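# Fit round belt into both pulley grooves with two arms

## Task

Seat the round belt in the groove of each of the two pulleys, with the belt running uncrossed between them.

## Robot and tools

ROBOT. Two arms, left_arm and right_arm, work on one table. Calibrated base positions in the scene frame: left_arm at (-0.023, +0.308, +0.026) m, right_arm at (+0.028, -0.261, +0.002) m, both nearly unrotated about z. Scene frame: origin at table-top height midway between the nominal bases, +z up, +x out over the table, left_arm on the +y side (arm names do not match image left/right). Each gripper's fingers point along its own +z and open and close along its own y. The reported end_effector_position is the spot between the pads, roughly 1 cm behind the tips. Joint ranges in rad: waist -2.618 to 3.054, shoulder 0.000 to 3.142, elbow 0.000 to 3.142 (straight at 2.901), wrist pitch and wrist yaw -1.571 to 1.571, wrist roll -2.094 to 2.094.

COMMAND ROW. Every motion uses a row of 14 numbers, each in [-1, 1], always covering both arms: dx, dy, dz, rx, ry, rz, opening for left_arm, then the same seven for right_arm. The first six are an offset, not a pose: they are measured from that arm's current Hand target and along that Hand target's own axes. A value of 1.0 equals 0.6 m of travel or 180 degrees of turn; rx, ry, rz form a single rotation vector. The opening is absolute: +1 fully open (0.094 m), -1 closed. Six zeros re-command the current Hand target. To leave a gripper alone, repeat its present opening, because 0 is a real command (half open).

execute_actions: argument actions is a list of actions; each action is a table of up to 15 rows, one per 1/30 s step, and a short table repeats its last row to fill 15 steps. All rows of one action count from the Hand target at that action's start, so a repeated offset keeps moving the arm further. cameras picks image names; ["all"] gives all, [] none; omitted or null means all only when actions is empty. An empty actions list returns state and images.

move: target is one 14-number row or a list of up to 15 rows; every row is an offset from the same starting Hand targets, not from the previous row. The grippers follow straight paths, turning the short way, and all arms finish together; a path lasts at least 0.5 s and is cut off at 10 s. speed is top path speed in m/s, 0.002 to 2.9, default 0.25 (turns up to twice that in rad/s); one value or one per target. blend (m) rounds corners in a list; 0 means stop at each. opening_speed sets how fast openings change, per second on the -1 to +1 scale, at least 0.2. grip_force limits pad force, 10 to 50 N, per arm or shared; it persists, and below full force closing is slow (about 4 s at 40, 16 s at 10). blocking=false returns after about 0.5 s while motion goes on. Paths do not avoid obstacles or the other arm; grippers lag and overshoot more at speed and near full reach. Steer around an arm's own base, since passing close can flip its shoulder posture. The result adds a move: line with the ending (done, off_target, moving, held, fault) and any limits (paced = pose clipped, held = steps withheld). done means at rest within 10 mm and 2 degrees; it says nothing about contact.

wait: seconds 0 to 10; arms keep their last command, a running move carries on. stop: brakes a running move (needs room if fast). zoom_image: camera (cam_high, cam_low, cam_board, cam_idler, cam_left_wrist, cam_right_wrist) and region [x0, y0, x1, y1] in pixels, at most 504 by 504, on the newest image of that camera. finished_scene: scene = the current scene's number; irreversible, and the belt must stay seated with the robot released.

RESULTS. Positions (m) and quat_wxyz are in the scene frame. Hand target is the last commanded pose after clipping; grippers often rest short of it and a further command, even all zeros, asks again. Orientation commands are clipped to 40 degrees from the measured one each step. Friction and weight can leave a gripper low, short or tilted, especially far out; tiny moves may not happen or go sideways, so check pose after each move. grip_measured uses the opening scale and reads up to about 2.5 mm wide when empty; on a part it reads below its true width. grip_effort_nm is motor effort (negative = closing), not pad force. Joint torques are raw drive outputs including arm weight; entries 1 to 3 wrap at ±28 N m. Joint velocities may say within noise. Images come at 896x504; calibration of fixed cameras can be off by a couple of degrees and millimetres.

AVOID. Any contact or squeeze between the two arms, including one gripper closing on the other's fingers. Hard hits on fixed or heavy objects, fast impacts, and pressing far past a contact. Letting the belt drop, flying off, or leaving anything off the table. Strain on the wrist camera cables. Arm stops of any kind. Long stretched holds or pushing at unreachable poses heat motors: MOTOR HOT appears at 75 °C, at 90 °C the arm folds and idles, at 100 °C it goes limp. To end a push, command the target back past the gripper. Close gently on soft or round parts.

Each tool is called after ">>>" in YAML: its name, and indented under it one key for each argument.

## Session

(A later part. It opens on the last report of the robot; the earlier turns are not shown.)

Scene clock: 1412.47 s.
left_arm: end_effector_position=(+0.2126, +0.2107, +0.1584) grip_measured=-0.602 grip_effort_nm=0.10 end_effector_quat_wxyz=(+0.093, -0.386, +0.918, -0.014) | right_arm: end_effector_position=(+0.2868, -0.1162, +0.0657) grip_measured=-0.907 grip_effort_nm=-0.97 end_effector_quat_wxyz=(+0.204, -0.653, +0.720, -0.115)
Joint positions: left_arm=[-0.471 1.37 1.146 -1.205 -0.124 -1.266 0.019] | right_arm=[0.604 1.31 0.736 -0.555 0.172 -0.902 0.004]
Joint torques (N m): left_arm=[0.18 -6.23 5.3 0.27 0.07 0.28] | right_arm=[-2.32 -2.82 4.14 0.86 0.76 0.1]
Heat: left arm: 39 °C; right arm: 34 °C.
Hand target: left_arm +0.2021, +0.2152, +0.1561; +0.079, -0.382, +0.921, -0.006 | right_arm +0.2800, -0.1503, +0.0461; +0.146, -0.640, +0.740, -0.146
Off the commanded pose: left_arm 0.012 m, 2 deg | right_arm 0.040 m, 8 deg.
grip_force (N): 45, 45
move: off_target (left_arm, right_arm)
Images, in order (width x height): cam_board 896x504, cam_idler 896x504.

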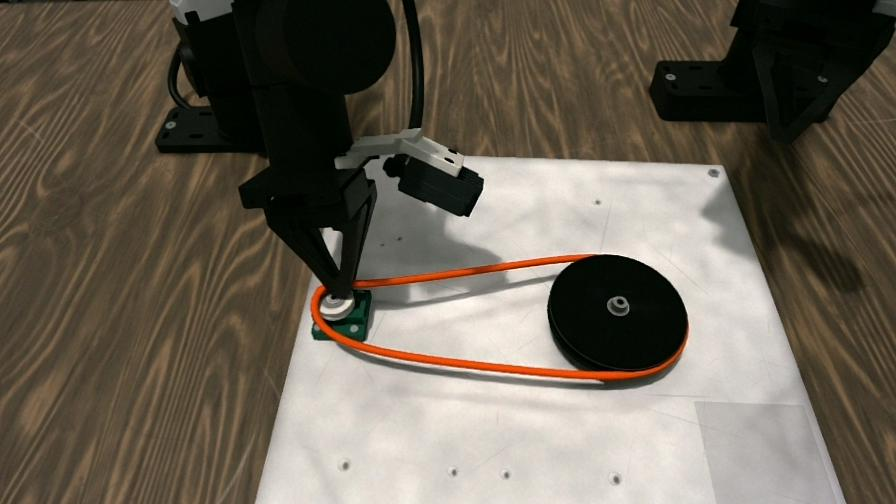

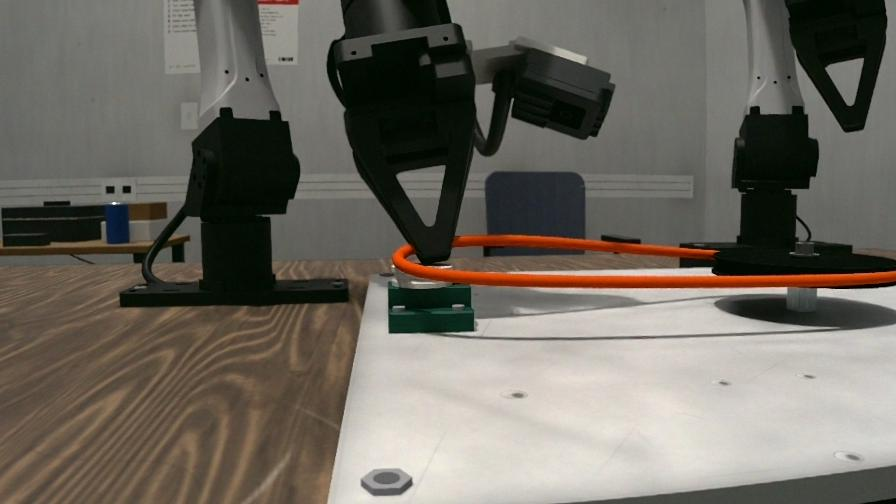

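>>> move:
  target:
    - [0, 0, 0, 0, 0, 0, -0.6, 0.0003, 0.004, 0.0091, 0, 0, 0, -1]
  speed: 0.03
  cameras: ["cam_idler"]

>>> zoom_image:
  camera: "cam_idler"
  region: [360, 180, 560, 340]

Scene clock: 1428.43 s.
left_arm: end_effector_position=(+0.2126, +0.2107, +0.1584) grip_measured=-0.602 grip_effort_nm=0.10 end_effector_quat_wxyz=(+0.093, -0.386, +0.918, -0.014) | right_arm: end_effector_position=(+0.2931, -0.1131, +0.0653) grip_measured=-0.907 grip_effort_nm=-0.97 end_effector_quat_wxyz=(+0.219, -0.649, +0.720, -0.117)
Joint positions: left_arm=[-0.471 1.37 1.146 -1.205 -0.124 -1.266 0.019] | right_arm=[0.601 1.317 0.725 -0.506 0.172 -0.902 0.004]
Joint torques (N m): left_arm=[0.23 -6.12 5.18 0.26 0.11 0.23] | right_arm=[-2.02 -2.54 3.77 0.7 0.75 0.09]
Heat: left arm: 39 °C; right arm: 34 °C.
Hand target: left_arm +0.2021, +0.2152, +0.1561; +0.079, -0.382, +0.921, -0.006 | right_arm +0.2800, -0.1504, +0.0401; +0.146, -0.640, +0.740, -0.146
Off the commanded pose: left_arm 0.012 m, 2 deg | right_arm 0.047 m, 9 deg.
grip_force (N): 45, 45
move: off_target (left_arm, right_arm)
Images, in order (width x height): cam_idler 896x504.

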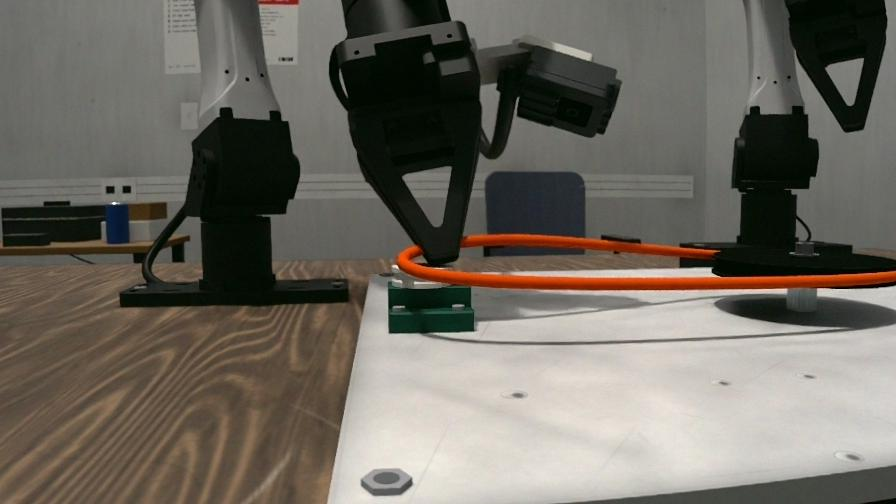

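Scaled by 2.520 from the camera's 896x504 image, which has a finer 1280x720 frame.

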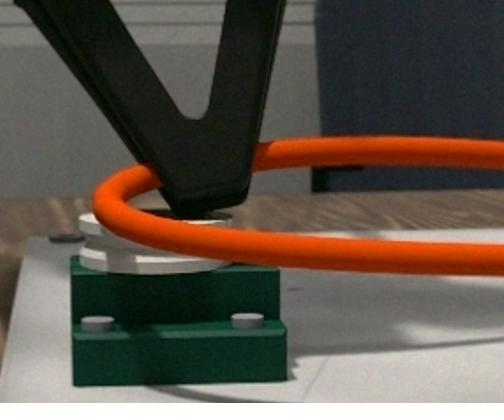

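>>> move:
  target:
    - [0, 0, 0, 0, 0, 0, -0.6, -0.0743, 0.0103, -0.0022, 0, 0, 0, -1]
  speed: 0.03
  cameras: ["cam_idler", "cam_board"]

>>> zoom_image:
  camera: "cam_idler"
  region: [360, 180, 560, 340]

>>> zoom_image:
  camera: "cam_board"
  region: [280, 220, 440, 360]

Scene clock: 1440.07 s.
left_arm: end_effector_position=(+0.2126, +0.2107, +0.1584) grip_measured=-0.602 grip_effort_nm=0.10 end_effector_quat_wxyz=(+0.093, -0.386, +0.918, -0.014) | right_arm: end_effector_position=(+0.3013, -0.0898, +0.0646) grip_measured=-0.908 grip_effort_nm=-0.97 end_effector_quat_wxyz=(+0.214, -0.635, +0.727, -0.153)
Joint positions: left_arm=[-0.471 1.37 1.146 -1.205 -0.124 -1.266 0.019] | right_arm=[0.713 1.423 0.797 -0.498 0.299 -0.785 0.004]
Joint torques (N m): left_arm=[0.05 -5.98 5.2 0.25 0.12 0.15] | right_arm=[0.84 -2.07 6.02 0.4 0.17 0.45]
Heat: left arm: 39 °C; right arm: 34 °C.
Hand target: left_arm +0.2021, +0.2152, +0.1561; +0.079, -0.382, +0.921, -0.006 | right_arm +0.2800, -0.1053, +0.0401; +0.146, -0.640, +0.740, -0.146
Off the commanded pose: left_arm 0.012 m, 2 deg | right_arm 0.036 m, 8 deg.
grip_force (N): 45, 45
move: off_target (left_arm, right_arm)
Images, in order (width x height): cam_board 896x504, cam_idler 896x504.

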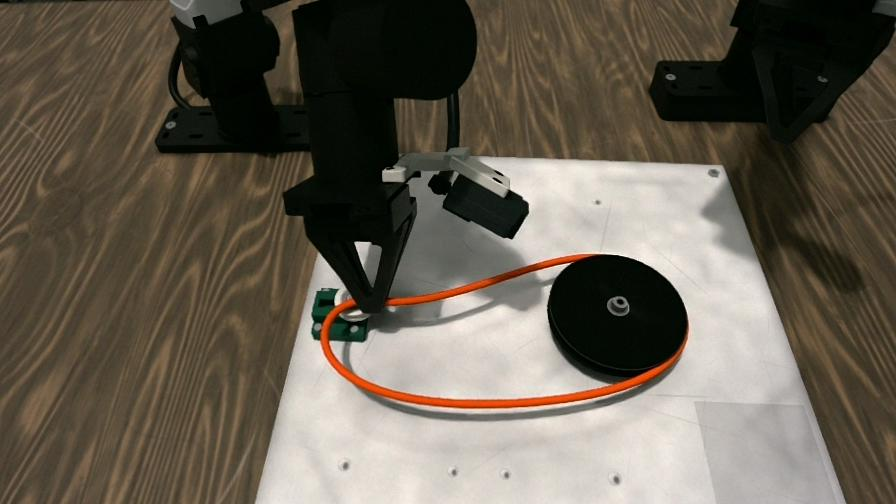

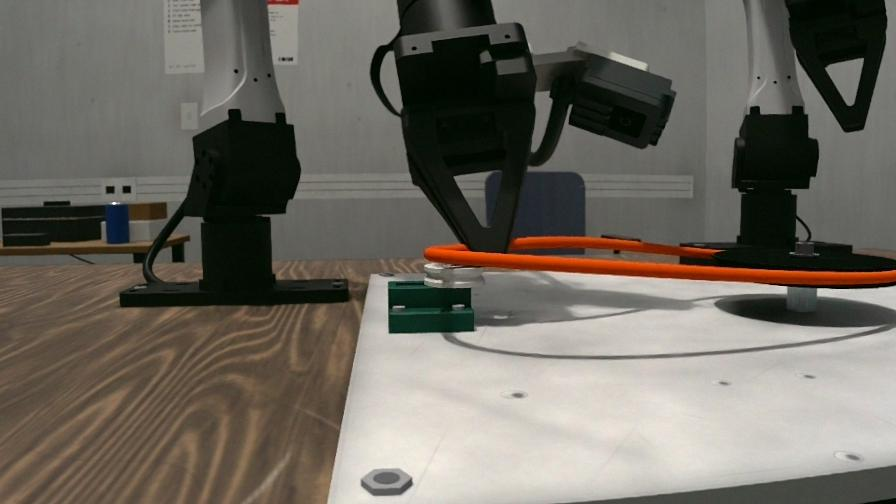

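Scaled by 2.520 from the camera's 896x504 image, which has a finer 1280x720 frame.

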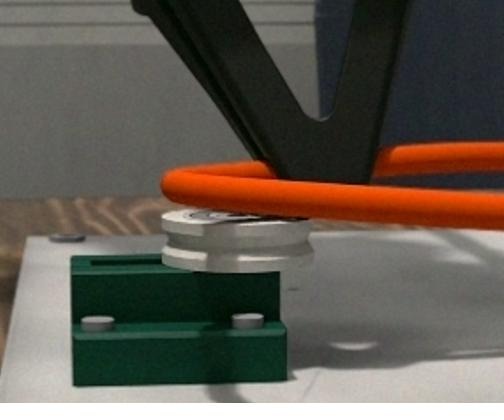

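Scaled by 3.150 from the camera's 896x504 image, which has a finer 1280x720 frame.

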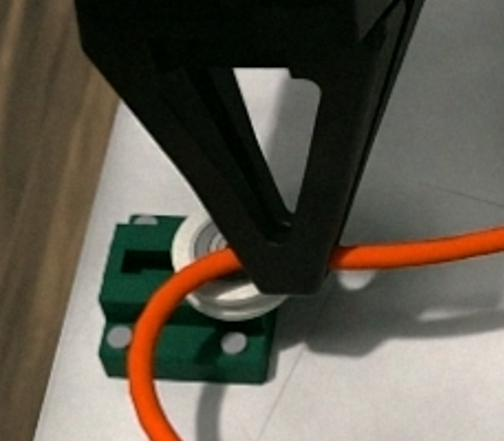

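>>> move:
  target:
    - [0, 0, 0, 0, 0, 0, -0.6, -0.0202, -0.0402, -0.0763, 0, 0, 0, -1]
    - [0, 0, 0, 0, 0, 0, -0.6, 0.0347, -0.0125, -0.0903, -0.0048, -0.0672, -0.1523, -1]
  speed: 0.05
  cameras: ["cam_idler", "cam_board", "cam_high", "cam_right_wrist"]

>>> zoom_image:
  camera: "cam_idler"
  region: [360, 180, 560, 340]

>>> zoom_image:
  camera: "cam_board"
  region: [280, 220, 440, 360]

>>> zoom_image:
  camera: "cam_high"
  region: [260, 180, 410, 340]

Scene clock: 1483.40 s.
left_arm: end_effector_position=(+0.2126, +0.2107, +0.1584) grip_measured=-0.602 grip_effort_nm=0.10 end_effector_quat_wxyz=(+0.093, -0.386, +0.918, -0.014) | right_arm: end_effector_position=(+0.2624, -0.1119, +0.0942) grip_measured=-0.908 grip_effort_nm=-0.97 end_effector_quat_wxyz=(-0.189, +0.816, -0.539, +0.090)
Joint positions: left_arm=[-0.471 1.37 1.146 -1.205 -0.124 -1.266 0.019] | right_arm=[0.569 1.214 0.806 -0.742 0.014 -1.402 0.004]
Joint torques (N m): left_arm=[0.2 -6.34 5.24 0.27 0.07 0.21] | right_arm=[-1.28 -6.31 5.22 1.2 0.19 0.01]
Heat: left arm: 38 °C; right arm: 34 °C.
Hand target: left_arm +0.2021, +0.2152, +0.1561; +0.079, -0.382, +0.921, -0.006 | right_arm +0.2621, -0.1254, +0.0921; -0.178, +0.810, -0.549, +0.103
Off the commanded pose: left_arm 0.012 m, 2 deg | right_arm 0.014 m, 2 deg.
grip_force (N): 45, 45
move: off_target (left_arm, right_arm)
camera_calibration:
cam_right_wrist: T_world_to_cam=[[0.807834, 0.37913, 0.451293, -0.220806], [0.157393, -0.876623, 0.454708, -0.146821], [0.568007, -0.296298, -0.767838, -0.00461823], [0, 0, 0, 1]] pos_world=[0.204107, -0.0463612, 0.162863]
Images, in order (width x height): cam_high 896x504, cam_board 896x504, cam_idler 896x504, cam_right_wrist 896x504.

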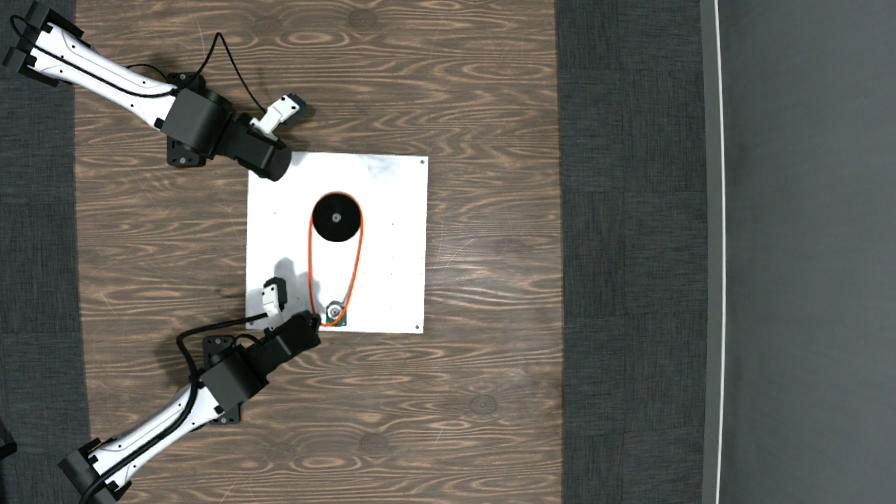

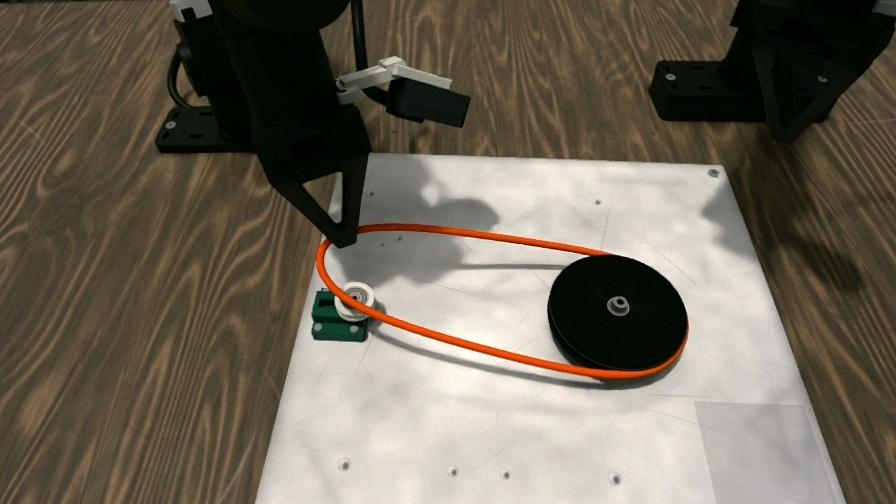

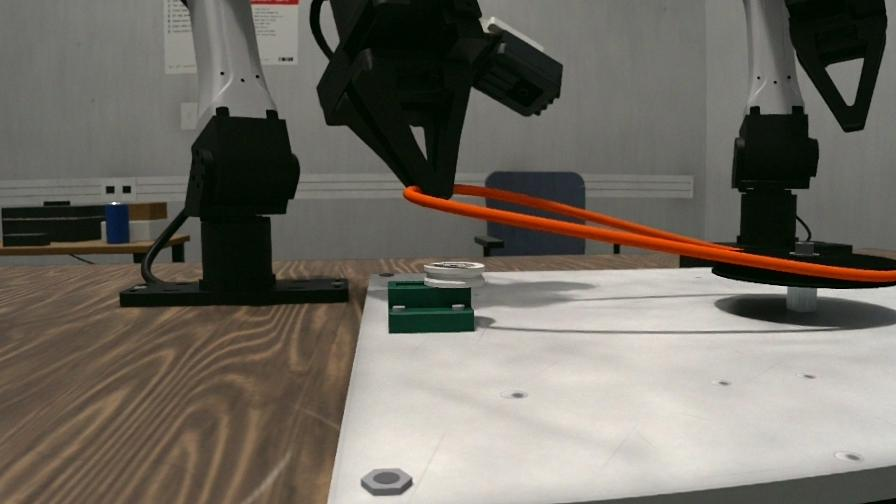

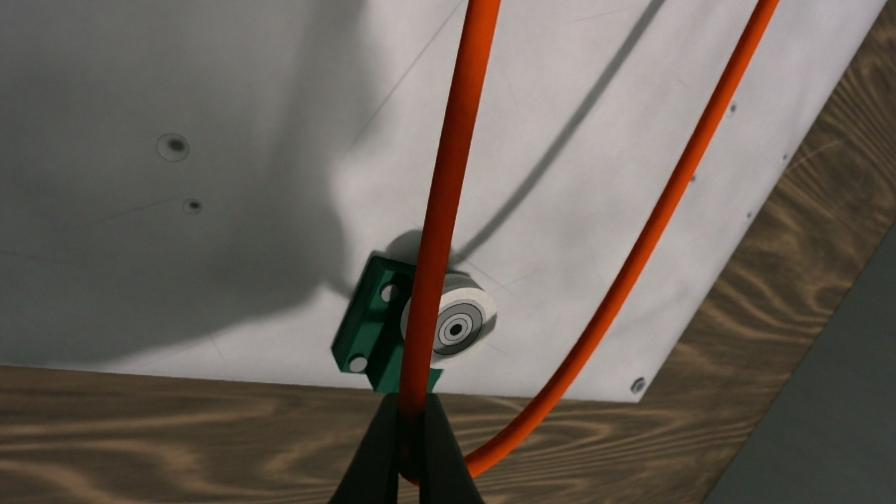

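Scaled by 2.520 from the camera's 896x504 image, which has a finer 1280x720 frame.

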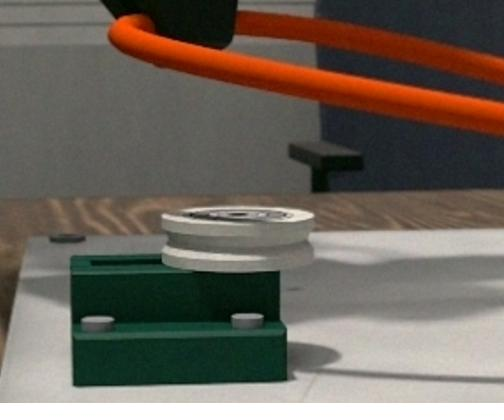

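Scaled by 3.150 from the camera's 896x504 image, which has a finer 1280x720 frame.

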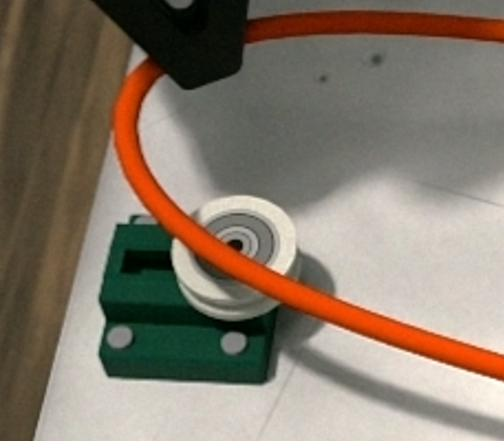

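Scaled by 3.150 from the camera's 896x504 image, which has a finer 1280x720 frame.

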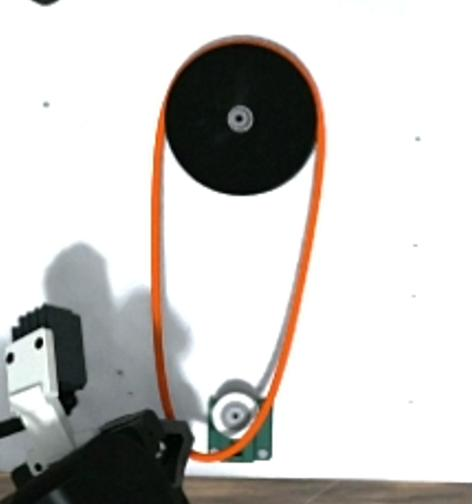

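>>> move:
  target:
    - [0, 0, 0, 0, 0, 0, -0.6, 0.0015, 0.02, 0.0458, 0, 0, 0, -1]
  speed: 0.04
  cameras: ["cam_idler", "cam_board", "cam_high", "cam_right_wrist"]

>>> zoom_image:
  camera: "cam_idler"
  region: [360, 180, 560, 340]

>>> zoom_image:
  camera: "cam_board"
  region: [280, 220, 440, 360]

>>> zoom_image:
  camera: "cam_high"
  region: [260, 180, 410, 340]

Scene clock: 1499.83 s.
left_arm: end_effector_position=(+0.2126, +0.2107, +0.1584) grip_measured=-0.602 grip_effort_nm=0.10 end_effector_quat_wxyz=(+0.093, -0.386, +0.918, -0.014) | right_arm: end_effector_position=(+0.2617, -0.1124, +0.0712) grip_measured=-0.908 grip_effort_nm=-0.97 end_effector_quat_wxyz=(-0.198, +0.814, -0.538, +0.094)
Joint positions: left_arm=[-0.471 1.37 1.146 -1.205 -0.124 -1.266 0.019] | right_arm=[0.569 1.214 0.705 -0.619 0.014 -1.402 0.004]
Joint torques (N m): left_arm=[0.2 -5.81 5.15 0.29 0.18 0.19] | right_arm=[-1.32 -3.29 5.11 1.35 0.19 0]
Heat: left arm: 38 °C; right arm: 34 °C.
Hand target: left_arm +0.2021, +0.2152, +0.1561; +0.079, -0.382, +0.921, -0.006 | right_arm +0.2622, -0.1254, +0.0621; -0.179, +0.810, -0.549, +0.103
Off the commanded pose: left_arm 0.012 m, 2 deg | right_arm 0.016 m, 3 deg.
grip_force (N): 45, 45
move: off_target (left_arm, right_arm)
camera_calibration:
cam_right_wrist: T_world_to_cam=[[0.79974, 0.373968, 0.469643, -0.209404], [0.14956, -0.881728, 0.447423, -0.134687], [0.581419, -0.287582, -0.761084, -0.0249437], [0, 0, 0, 1]] pos_world=[0.202115, -0.0476209, 0.139623]
Images, in order (width x height): cam_high 896x504, cam_board 896x504, cam_idler 896x504, cam_right_wrist 896x504.

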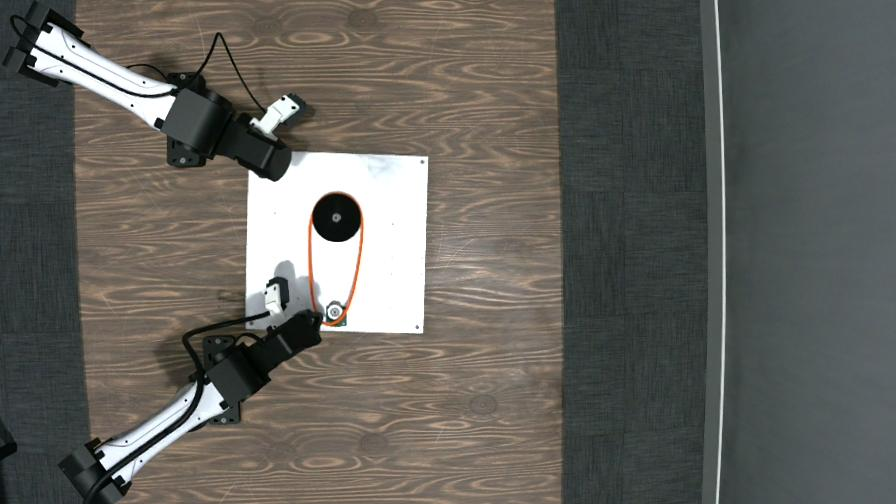

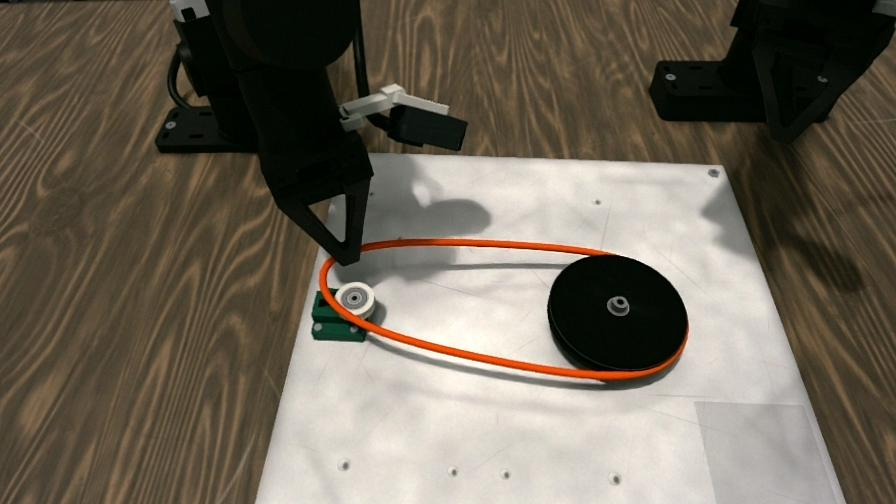

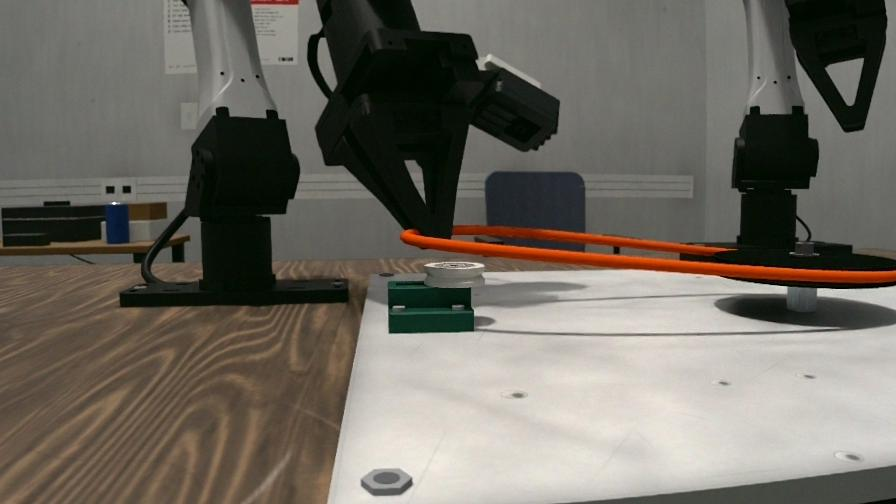

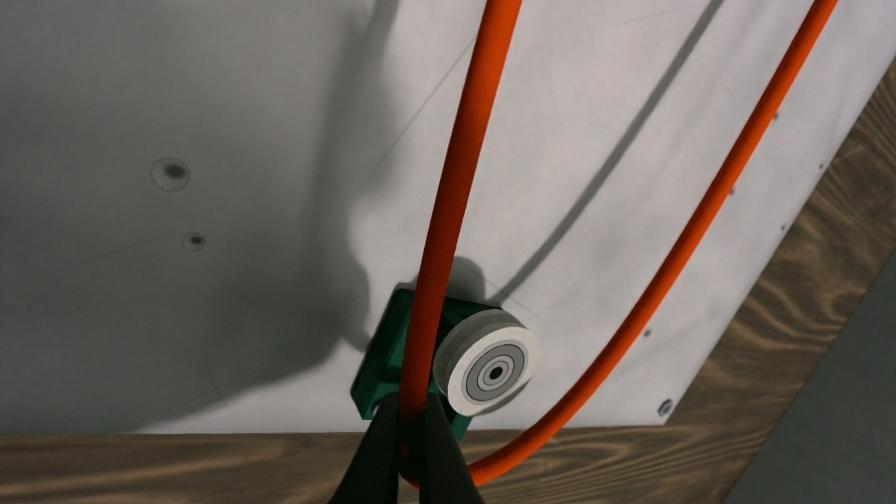

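Scaled by 2.520 from the camera's 896x504 image, which has a finer 1280x720 frame.

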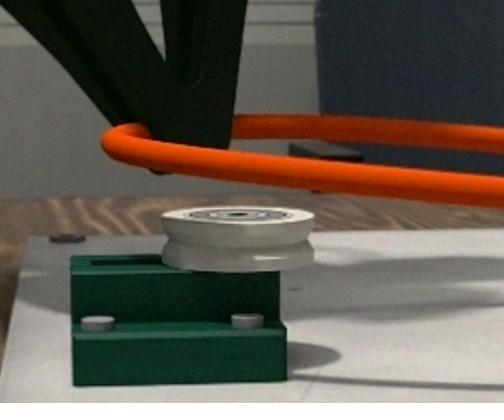

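Scaled by 3.150 from the camera's 896x504 image, which has a finer 1280x720 frame.

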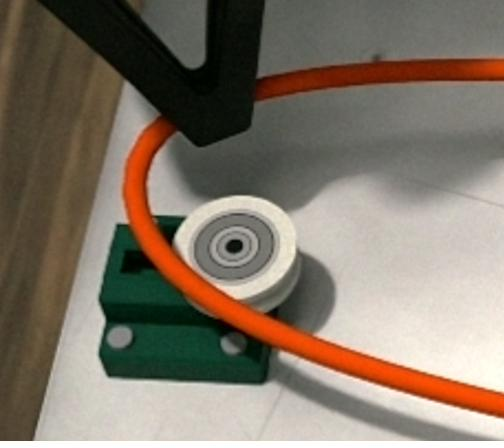

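Scaled by 3.150 from the camera's 896x504 image, which has a finer 1280x720 frame.

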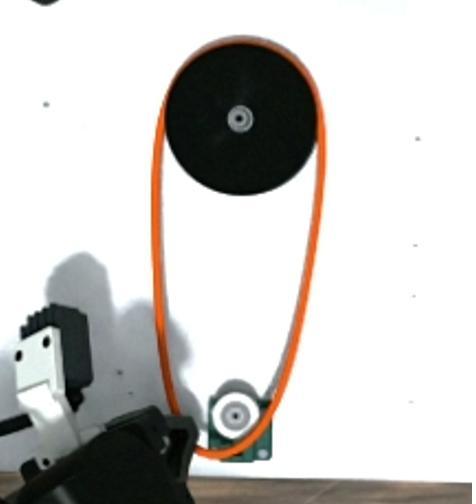

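>>> move:
  target:
    - [0, 0, 0, 0, 0, 0, -0.6, 0.0009, 0.012, 0.0275, 0, 0, 0, -1]
  speed: 0.04
  cameras: ["cam_idler", "cam_board", "cam_high", "cam_right_wrist"]

>>> zoom_image:
  camera: "cam_idler"
  region: [360, 180, 560, 340]

>>> zoom_image:
  camera: "cam_board"
  region: [280, 220, 440, 360]

>>> zoom_image:
  camera: "cam_high"
  region: [260, 180, 410, 340]

Scene clock: 1509.27 s.
left_arm: end_effector_position=(+0.2126, +0.2107, +0.1584) grip_measured=-0.602 grip_effort_nm=0.10 end_effector_quat_wxyz=(+0.093, -0.386, +0.918, -0.014) | right_arm: end_effector_position=(+0.2630, -0.1127, +0.0546) grip_measured=-0.908 grip_effort_nm=-0.97 end_effector_quat_wxyz=(-0.200, +0.812, -0.539, +0.096)
Joint positions: left_arm=[-0.471 1.37 1.146 -1.205 -0.124 -1.266 0.019] | right_arm=[0.565 1.238 0.648 -0.533 0.014 -1.402 0.004]
Joint torques (N m): left_arm=[0.08 -6.13 5.09 0.25 0.07 0.19] | right_arm=[-1.07 -2.92 4.94 1.36 0.19 0]
Heat: left arm: 38 °C; right arm: 34 °C.
Hand target: left_arm +0.2021, +0.2152, +0.1561; +0.079, -0.382, +0.921, -0.006 | right_arm +0.2623, -0.1254, +0.0441; -0.179, +0.810, -0.549, +0.103
Off the commanded pose: left_arm 0.012 m, 2 deg | right_arm 0.017 m, 3 deg.
grip_force (N): 45, 45
move: off_target (left_arm, right_arm)
camera_calibration:
cam_right_wrist: T_world_to_cam=[[0.798853, 0.369857, 0.474383, -0.203106], [0.14451, -0.883539, 0.445506, -0.126542], [0.58391, -0.287341, -0.759266, -0.0391343], [0, 0, 0, 1]] pos_world=[0.20339, -0.047929, 0.123012]
Images, in order (width x height): cam_high 896x504, cam_board 896x504, cam_idler 896x504, cam_right_wrist 896x504.

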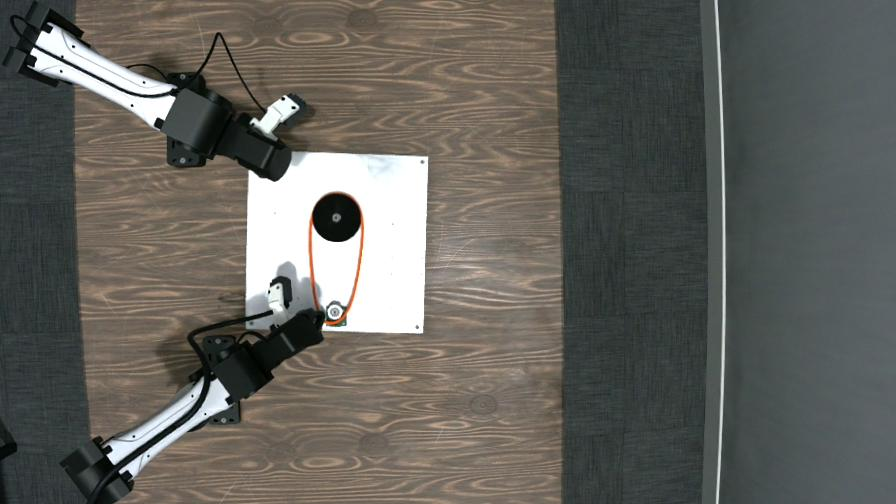

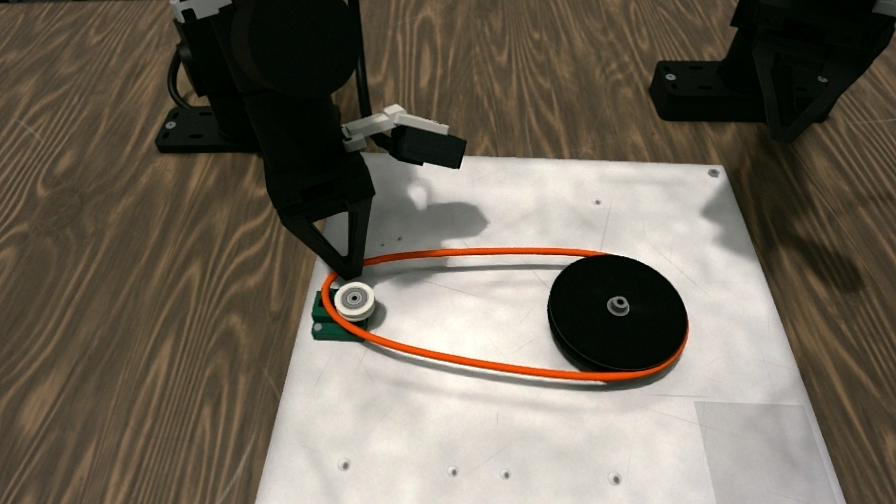

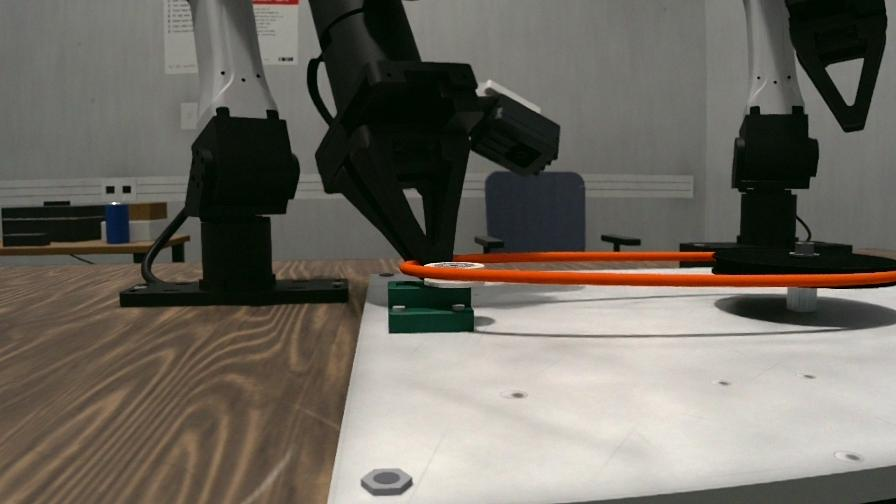

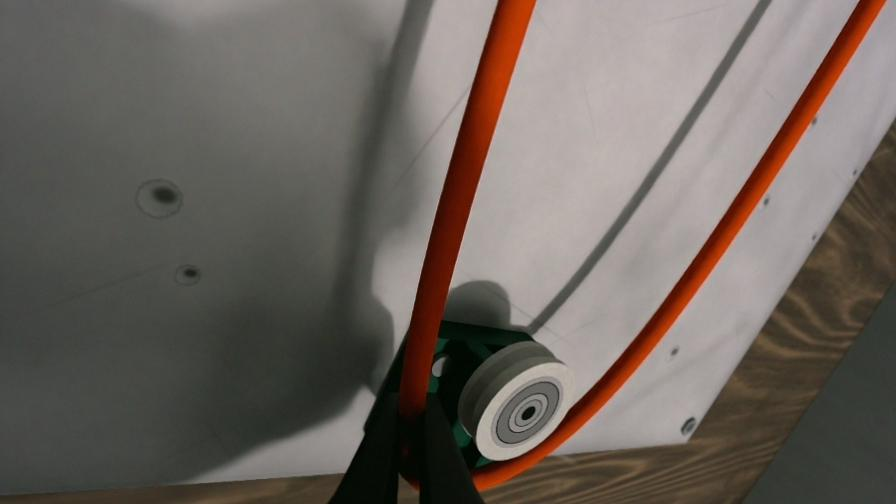

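Scaled by 2.520 from the camera's 896x504 image, which has a finer 1280x720 frame.

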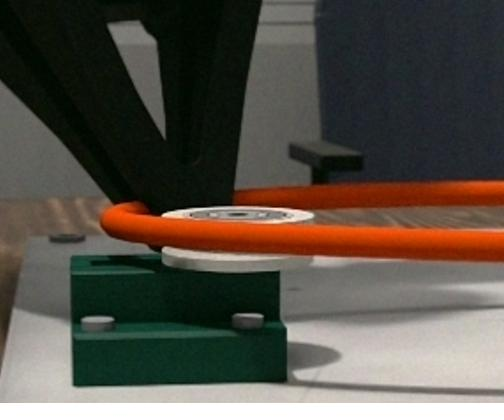

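Scaled by 3.150 from the camera's 896x504 image, which has a finer 1280x720 frame.

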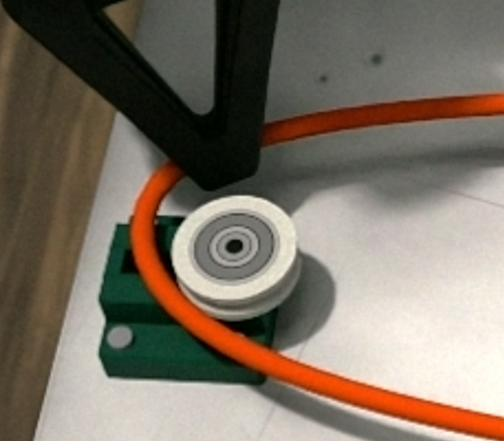

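Scaled by 3.150 from the camera's 896x504 image, which has a finer 1280x720 frame.

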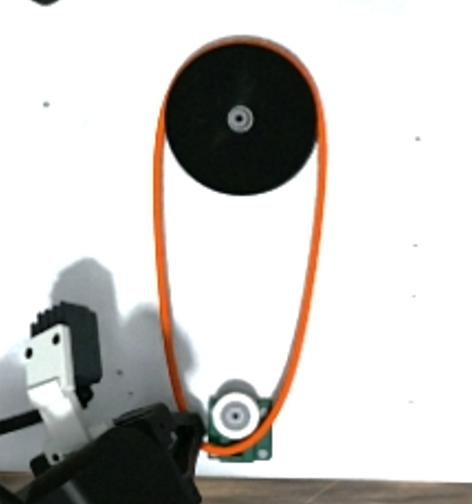

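>>> move:
  target:
    - [0, 0, 0, 0, 0, 0, -0.6, 0.0002, 0.003, 0.0069, 0, 0, 0, -1]
  speed: 0.03
  cameras: ["cam_idler", "cam_board"]

>>> zoom_image:
  camera: "cam_idler"
  region: [360, 180, 560, 340]

>>> zoom_image:
  camera: "cam_board"
  region: [280, 220, 440, 360]

Scene clock: 1527.20 s.
left_arm: end_effector_position=(+0.2126, +0.2107, +0.1584) grip_measured=-0.602 grip_effort_nm=0.10 end_effector_quat_wxyz=(+0.093, -0.386, +0.918, -0.014) | right_arm: end_effector_position=(+0.2631, -0.1126, +0.0502) grip_measured=-0.908 grip_effort_nm=-0.97 end_effector_quat_wxyz=(-0.200, +0.813, -0.539, +0.096)
Joint positions: left_arm=[-0.471 1.37 1.146 -1.205 -0.124 -1.266 0.019] | right_arm=[0.565 1.247 0.635 -0.512 0.014 -1.402 0.004]
Joint torques (N m): left_arm=[0.12 -6.05 5.15 0.28 0.11 0.21] | right_arm=[-1.07 -2.91 4.86 1.37 0.19 0]
Heat: left arm: 38 °C; right arm: 34 °C.
Hand target: left_arm +0.2021, +0.2152, +0.1561; +0.079, -0.382, +0.921, -0.006 | right_arm +0.2622, -0.1254, +0.0395; -0.178, +0.810, -0.549, +0.103
Off the commanded pose: left_arm 0.012 m, 2 deg | right_arm 0.017 m, 3 deg.
grip_force (N): 45, 45
move: off_target (left_arm, right_arm)
Images, in order (width x height): cam_board 896x504, cam_idler 896x504.

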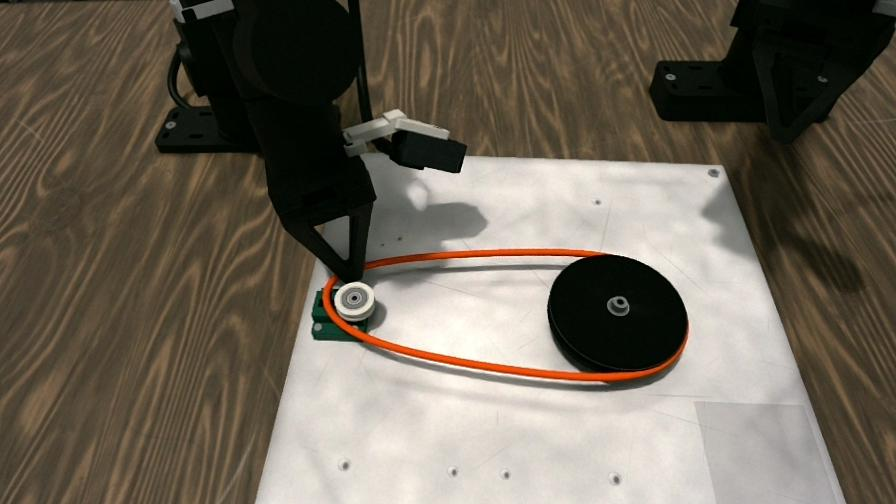

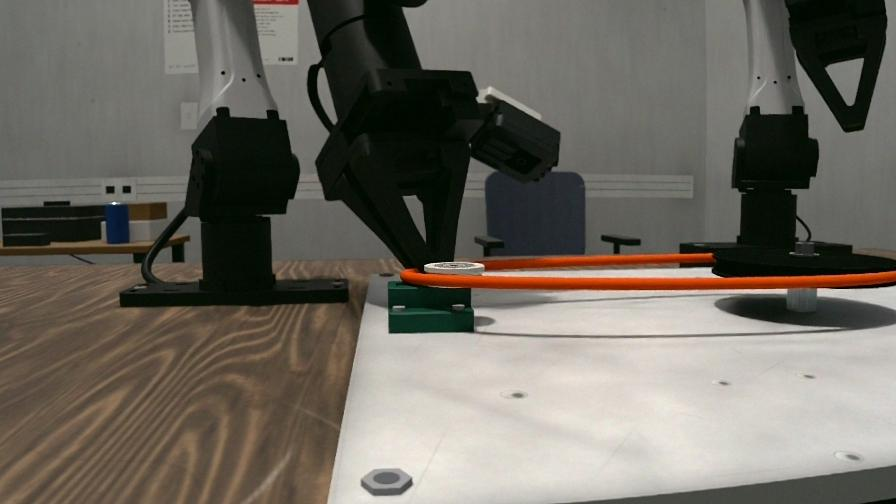

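Scaled by 2.520 from the camera's 896x504 image, which has a finer 1280x720 frame.

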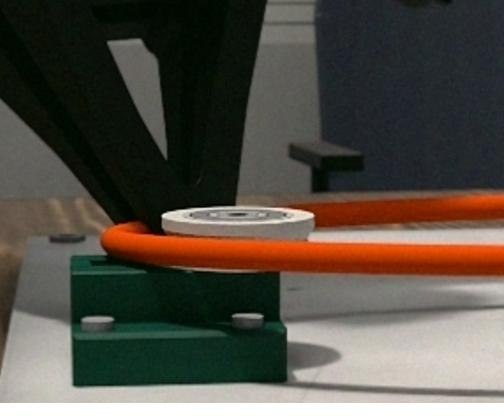

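Scaled by 3.150 from the camera's 896x504 image, which has a finer 1280x720 frame.

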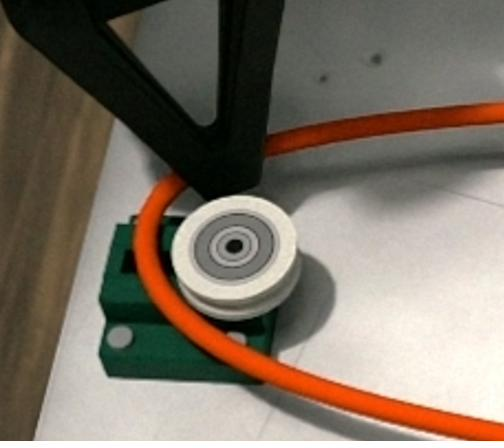

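>>> move:
  target:
    - [0, 0, 0, 0, 0, 0, -0.6, -0.0563, -0.0293, -0.0017, 0.0019, 0.0267, 0.061, -1]
  speed: 0.03
  cameras: ["cam_idler", "cam_board", "cam_high", "cam_right_wrist"]

>>> zoom_image:
  camera: "cam_idler"
  region: [360, 180, 560, 340]

>>> zoom_image:
  camera: "cam_board"
  region: [280, 220, 440, 360]

>>> zoom_image:
  camera: "cam_high"
  region: [260, 180, 410, 340]

Scene clock: 1549.03 s.
left_arm: end_effector_position=(+0.2126, +0.2107, +0.1584) grip_measured=-0.602 grip_effort_nm=0.10 end_effector_quat_wxyz=(+0.093, -0.386, +0.918, -0.014) | right_arm: end_effector_position=(+0.2624, -0.0851, +0.0459) grip_measured=-0.908 grip_effort_nm=-0.97 end_effector_quat_wxyz=(-0.181, +0.754, -0.622, +0.110)
Joint positions: left_arm=[-0.471 1.37 1.146 -1.205 -0.124 -1.266 0.019] | right_arm=[0.734 1.364 0.712 -0.522 0.163 -1.055 0.004]
Joint torques (N m): left_arm=[0.09 -6.19 5.24 0.28 0.13 0.22] | right_arm=[1.07 -3.84 9.06 0.86 0.36 0.28]
Heat: left arm: 38 °C; right arm: 34 °C.
Hand target: left_arm +0.2021, +0.2152, +0.1561; +0.079, -0.382, +0.921, -0.006 | right_arm +0.2642, -0.0883, +0.0486; -0.167, +0.748, -0.631, +0.121
Off the commanded pose: left_arm 0.012 m, 2 deg | right_arm 0.005 m, 2 deg.
grip_force (N): 45, 45
move: off_target (left_arm)
camera_calibration:
cam_right_wrist: T_world_to_cam=[[0.867442, 0.199308, 0.455873, -0.240376], [-0.0314328, -0.892474, 0.450002, -0.0529835], [0.496544, -0.40468, -0.767905, -0.0241808], [0, 0, 0, 1]] pos_world=[0.218854, -0.00916304, 0.114855]
Images, in order (width x height): cam_high 896x504, cam_board 896x504, cam_idler 896x504, cam_right_wrist 896x504.

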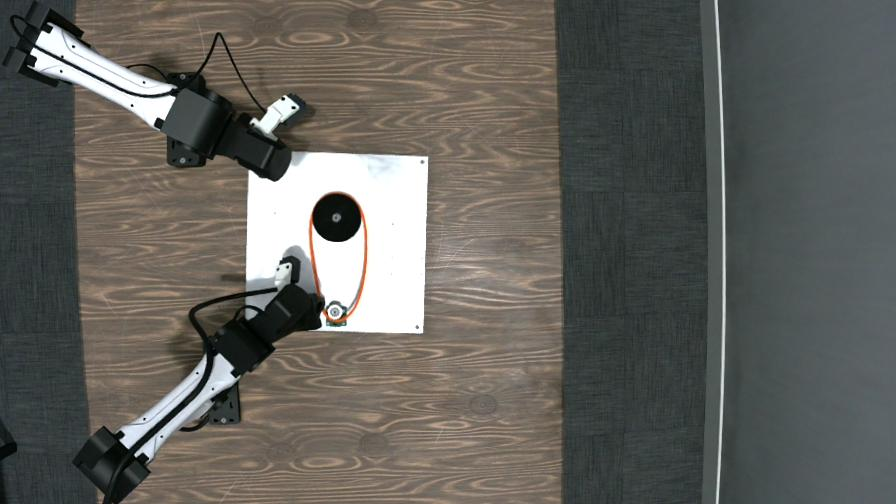

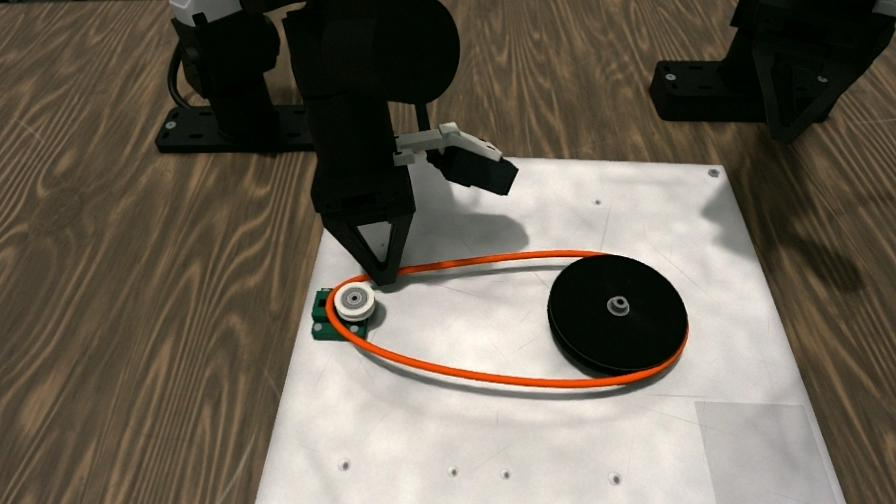

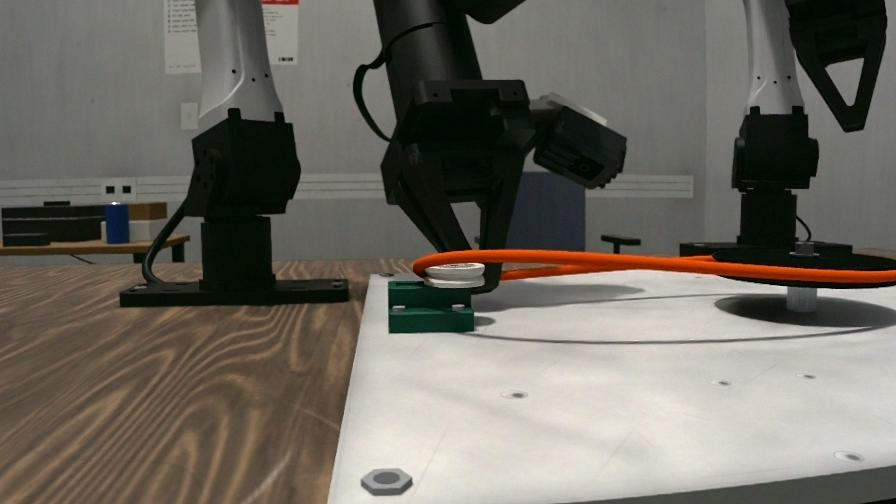

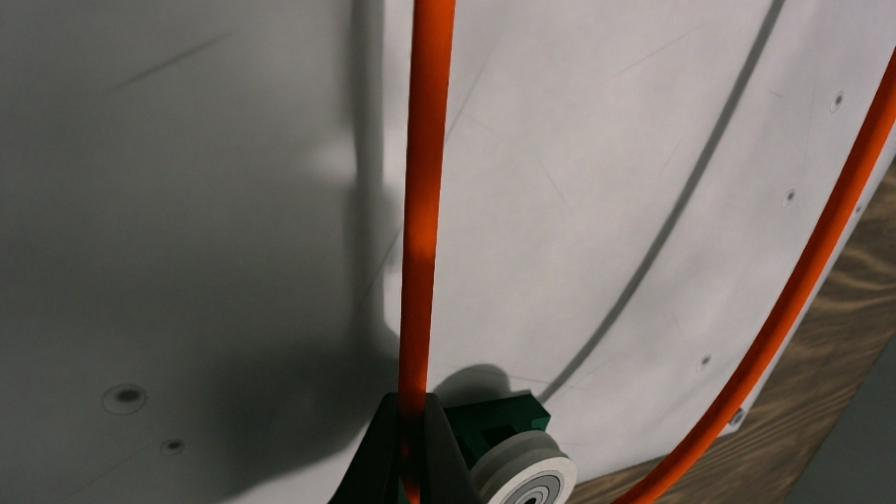

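Scaled by 2.520 from the camera's 896x504 image, which has a finer 1280x720 frame.

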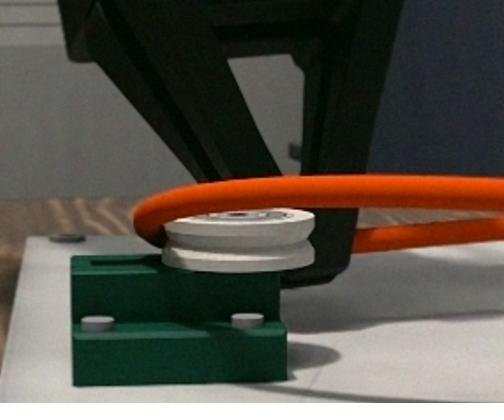

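Scaled by 3.150 from the camera's 896x504 image, which has a finer 1280x720 frame.

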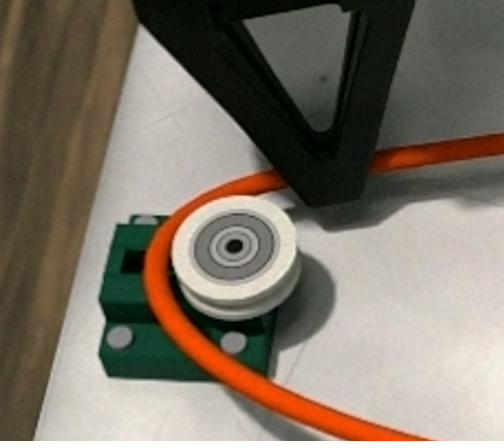

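Scaled by 3.150 from the camera's 896x504 image, which has a finer 1280x720 frame.

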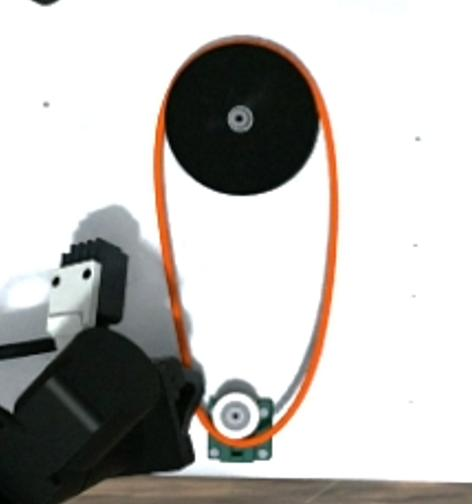

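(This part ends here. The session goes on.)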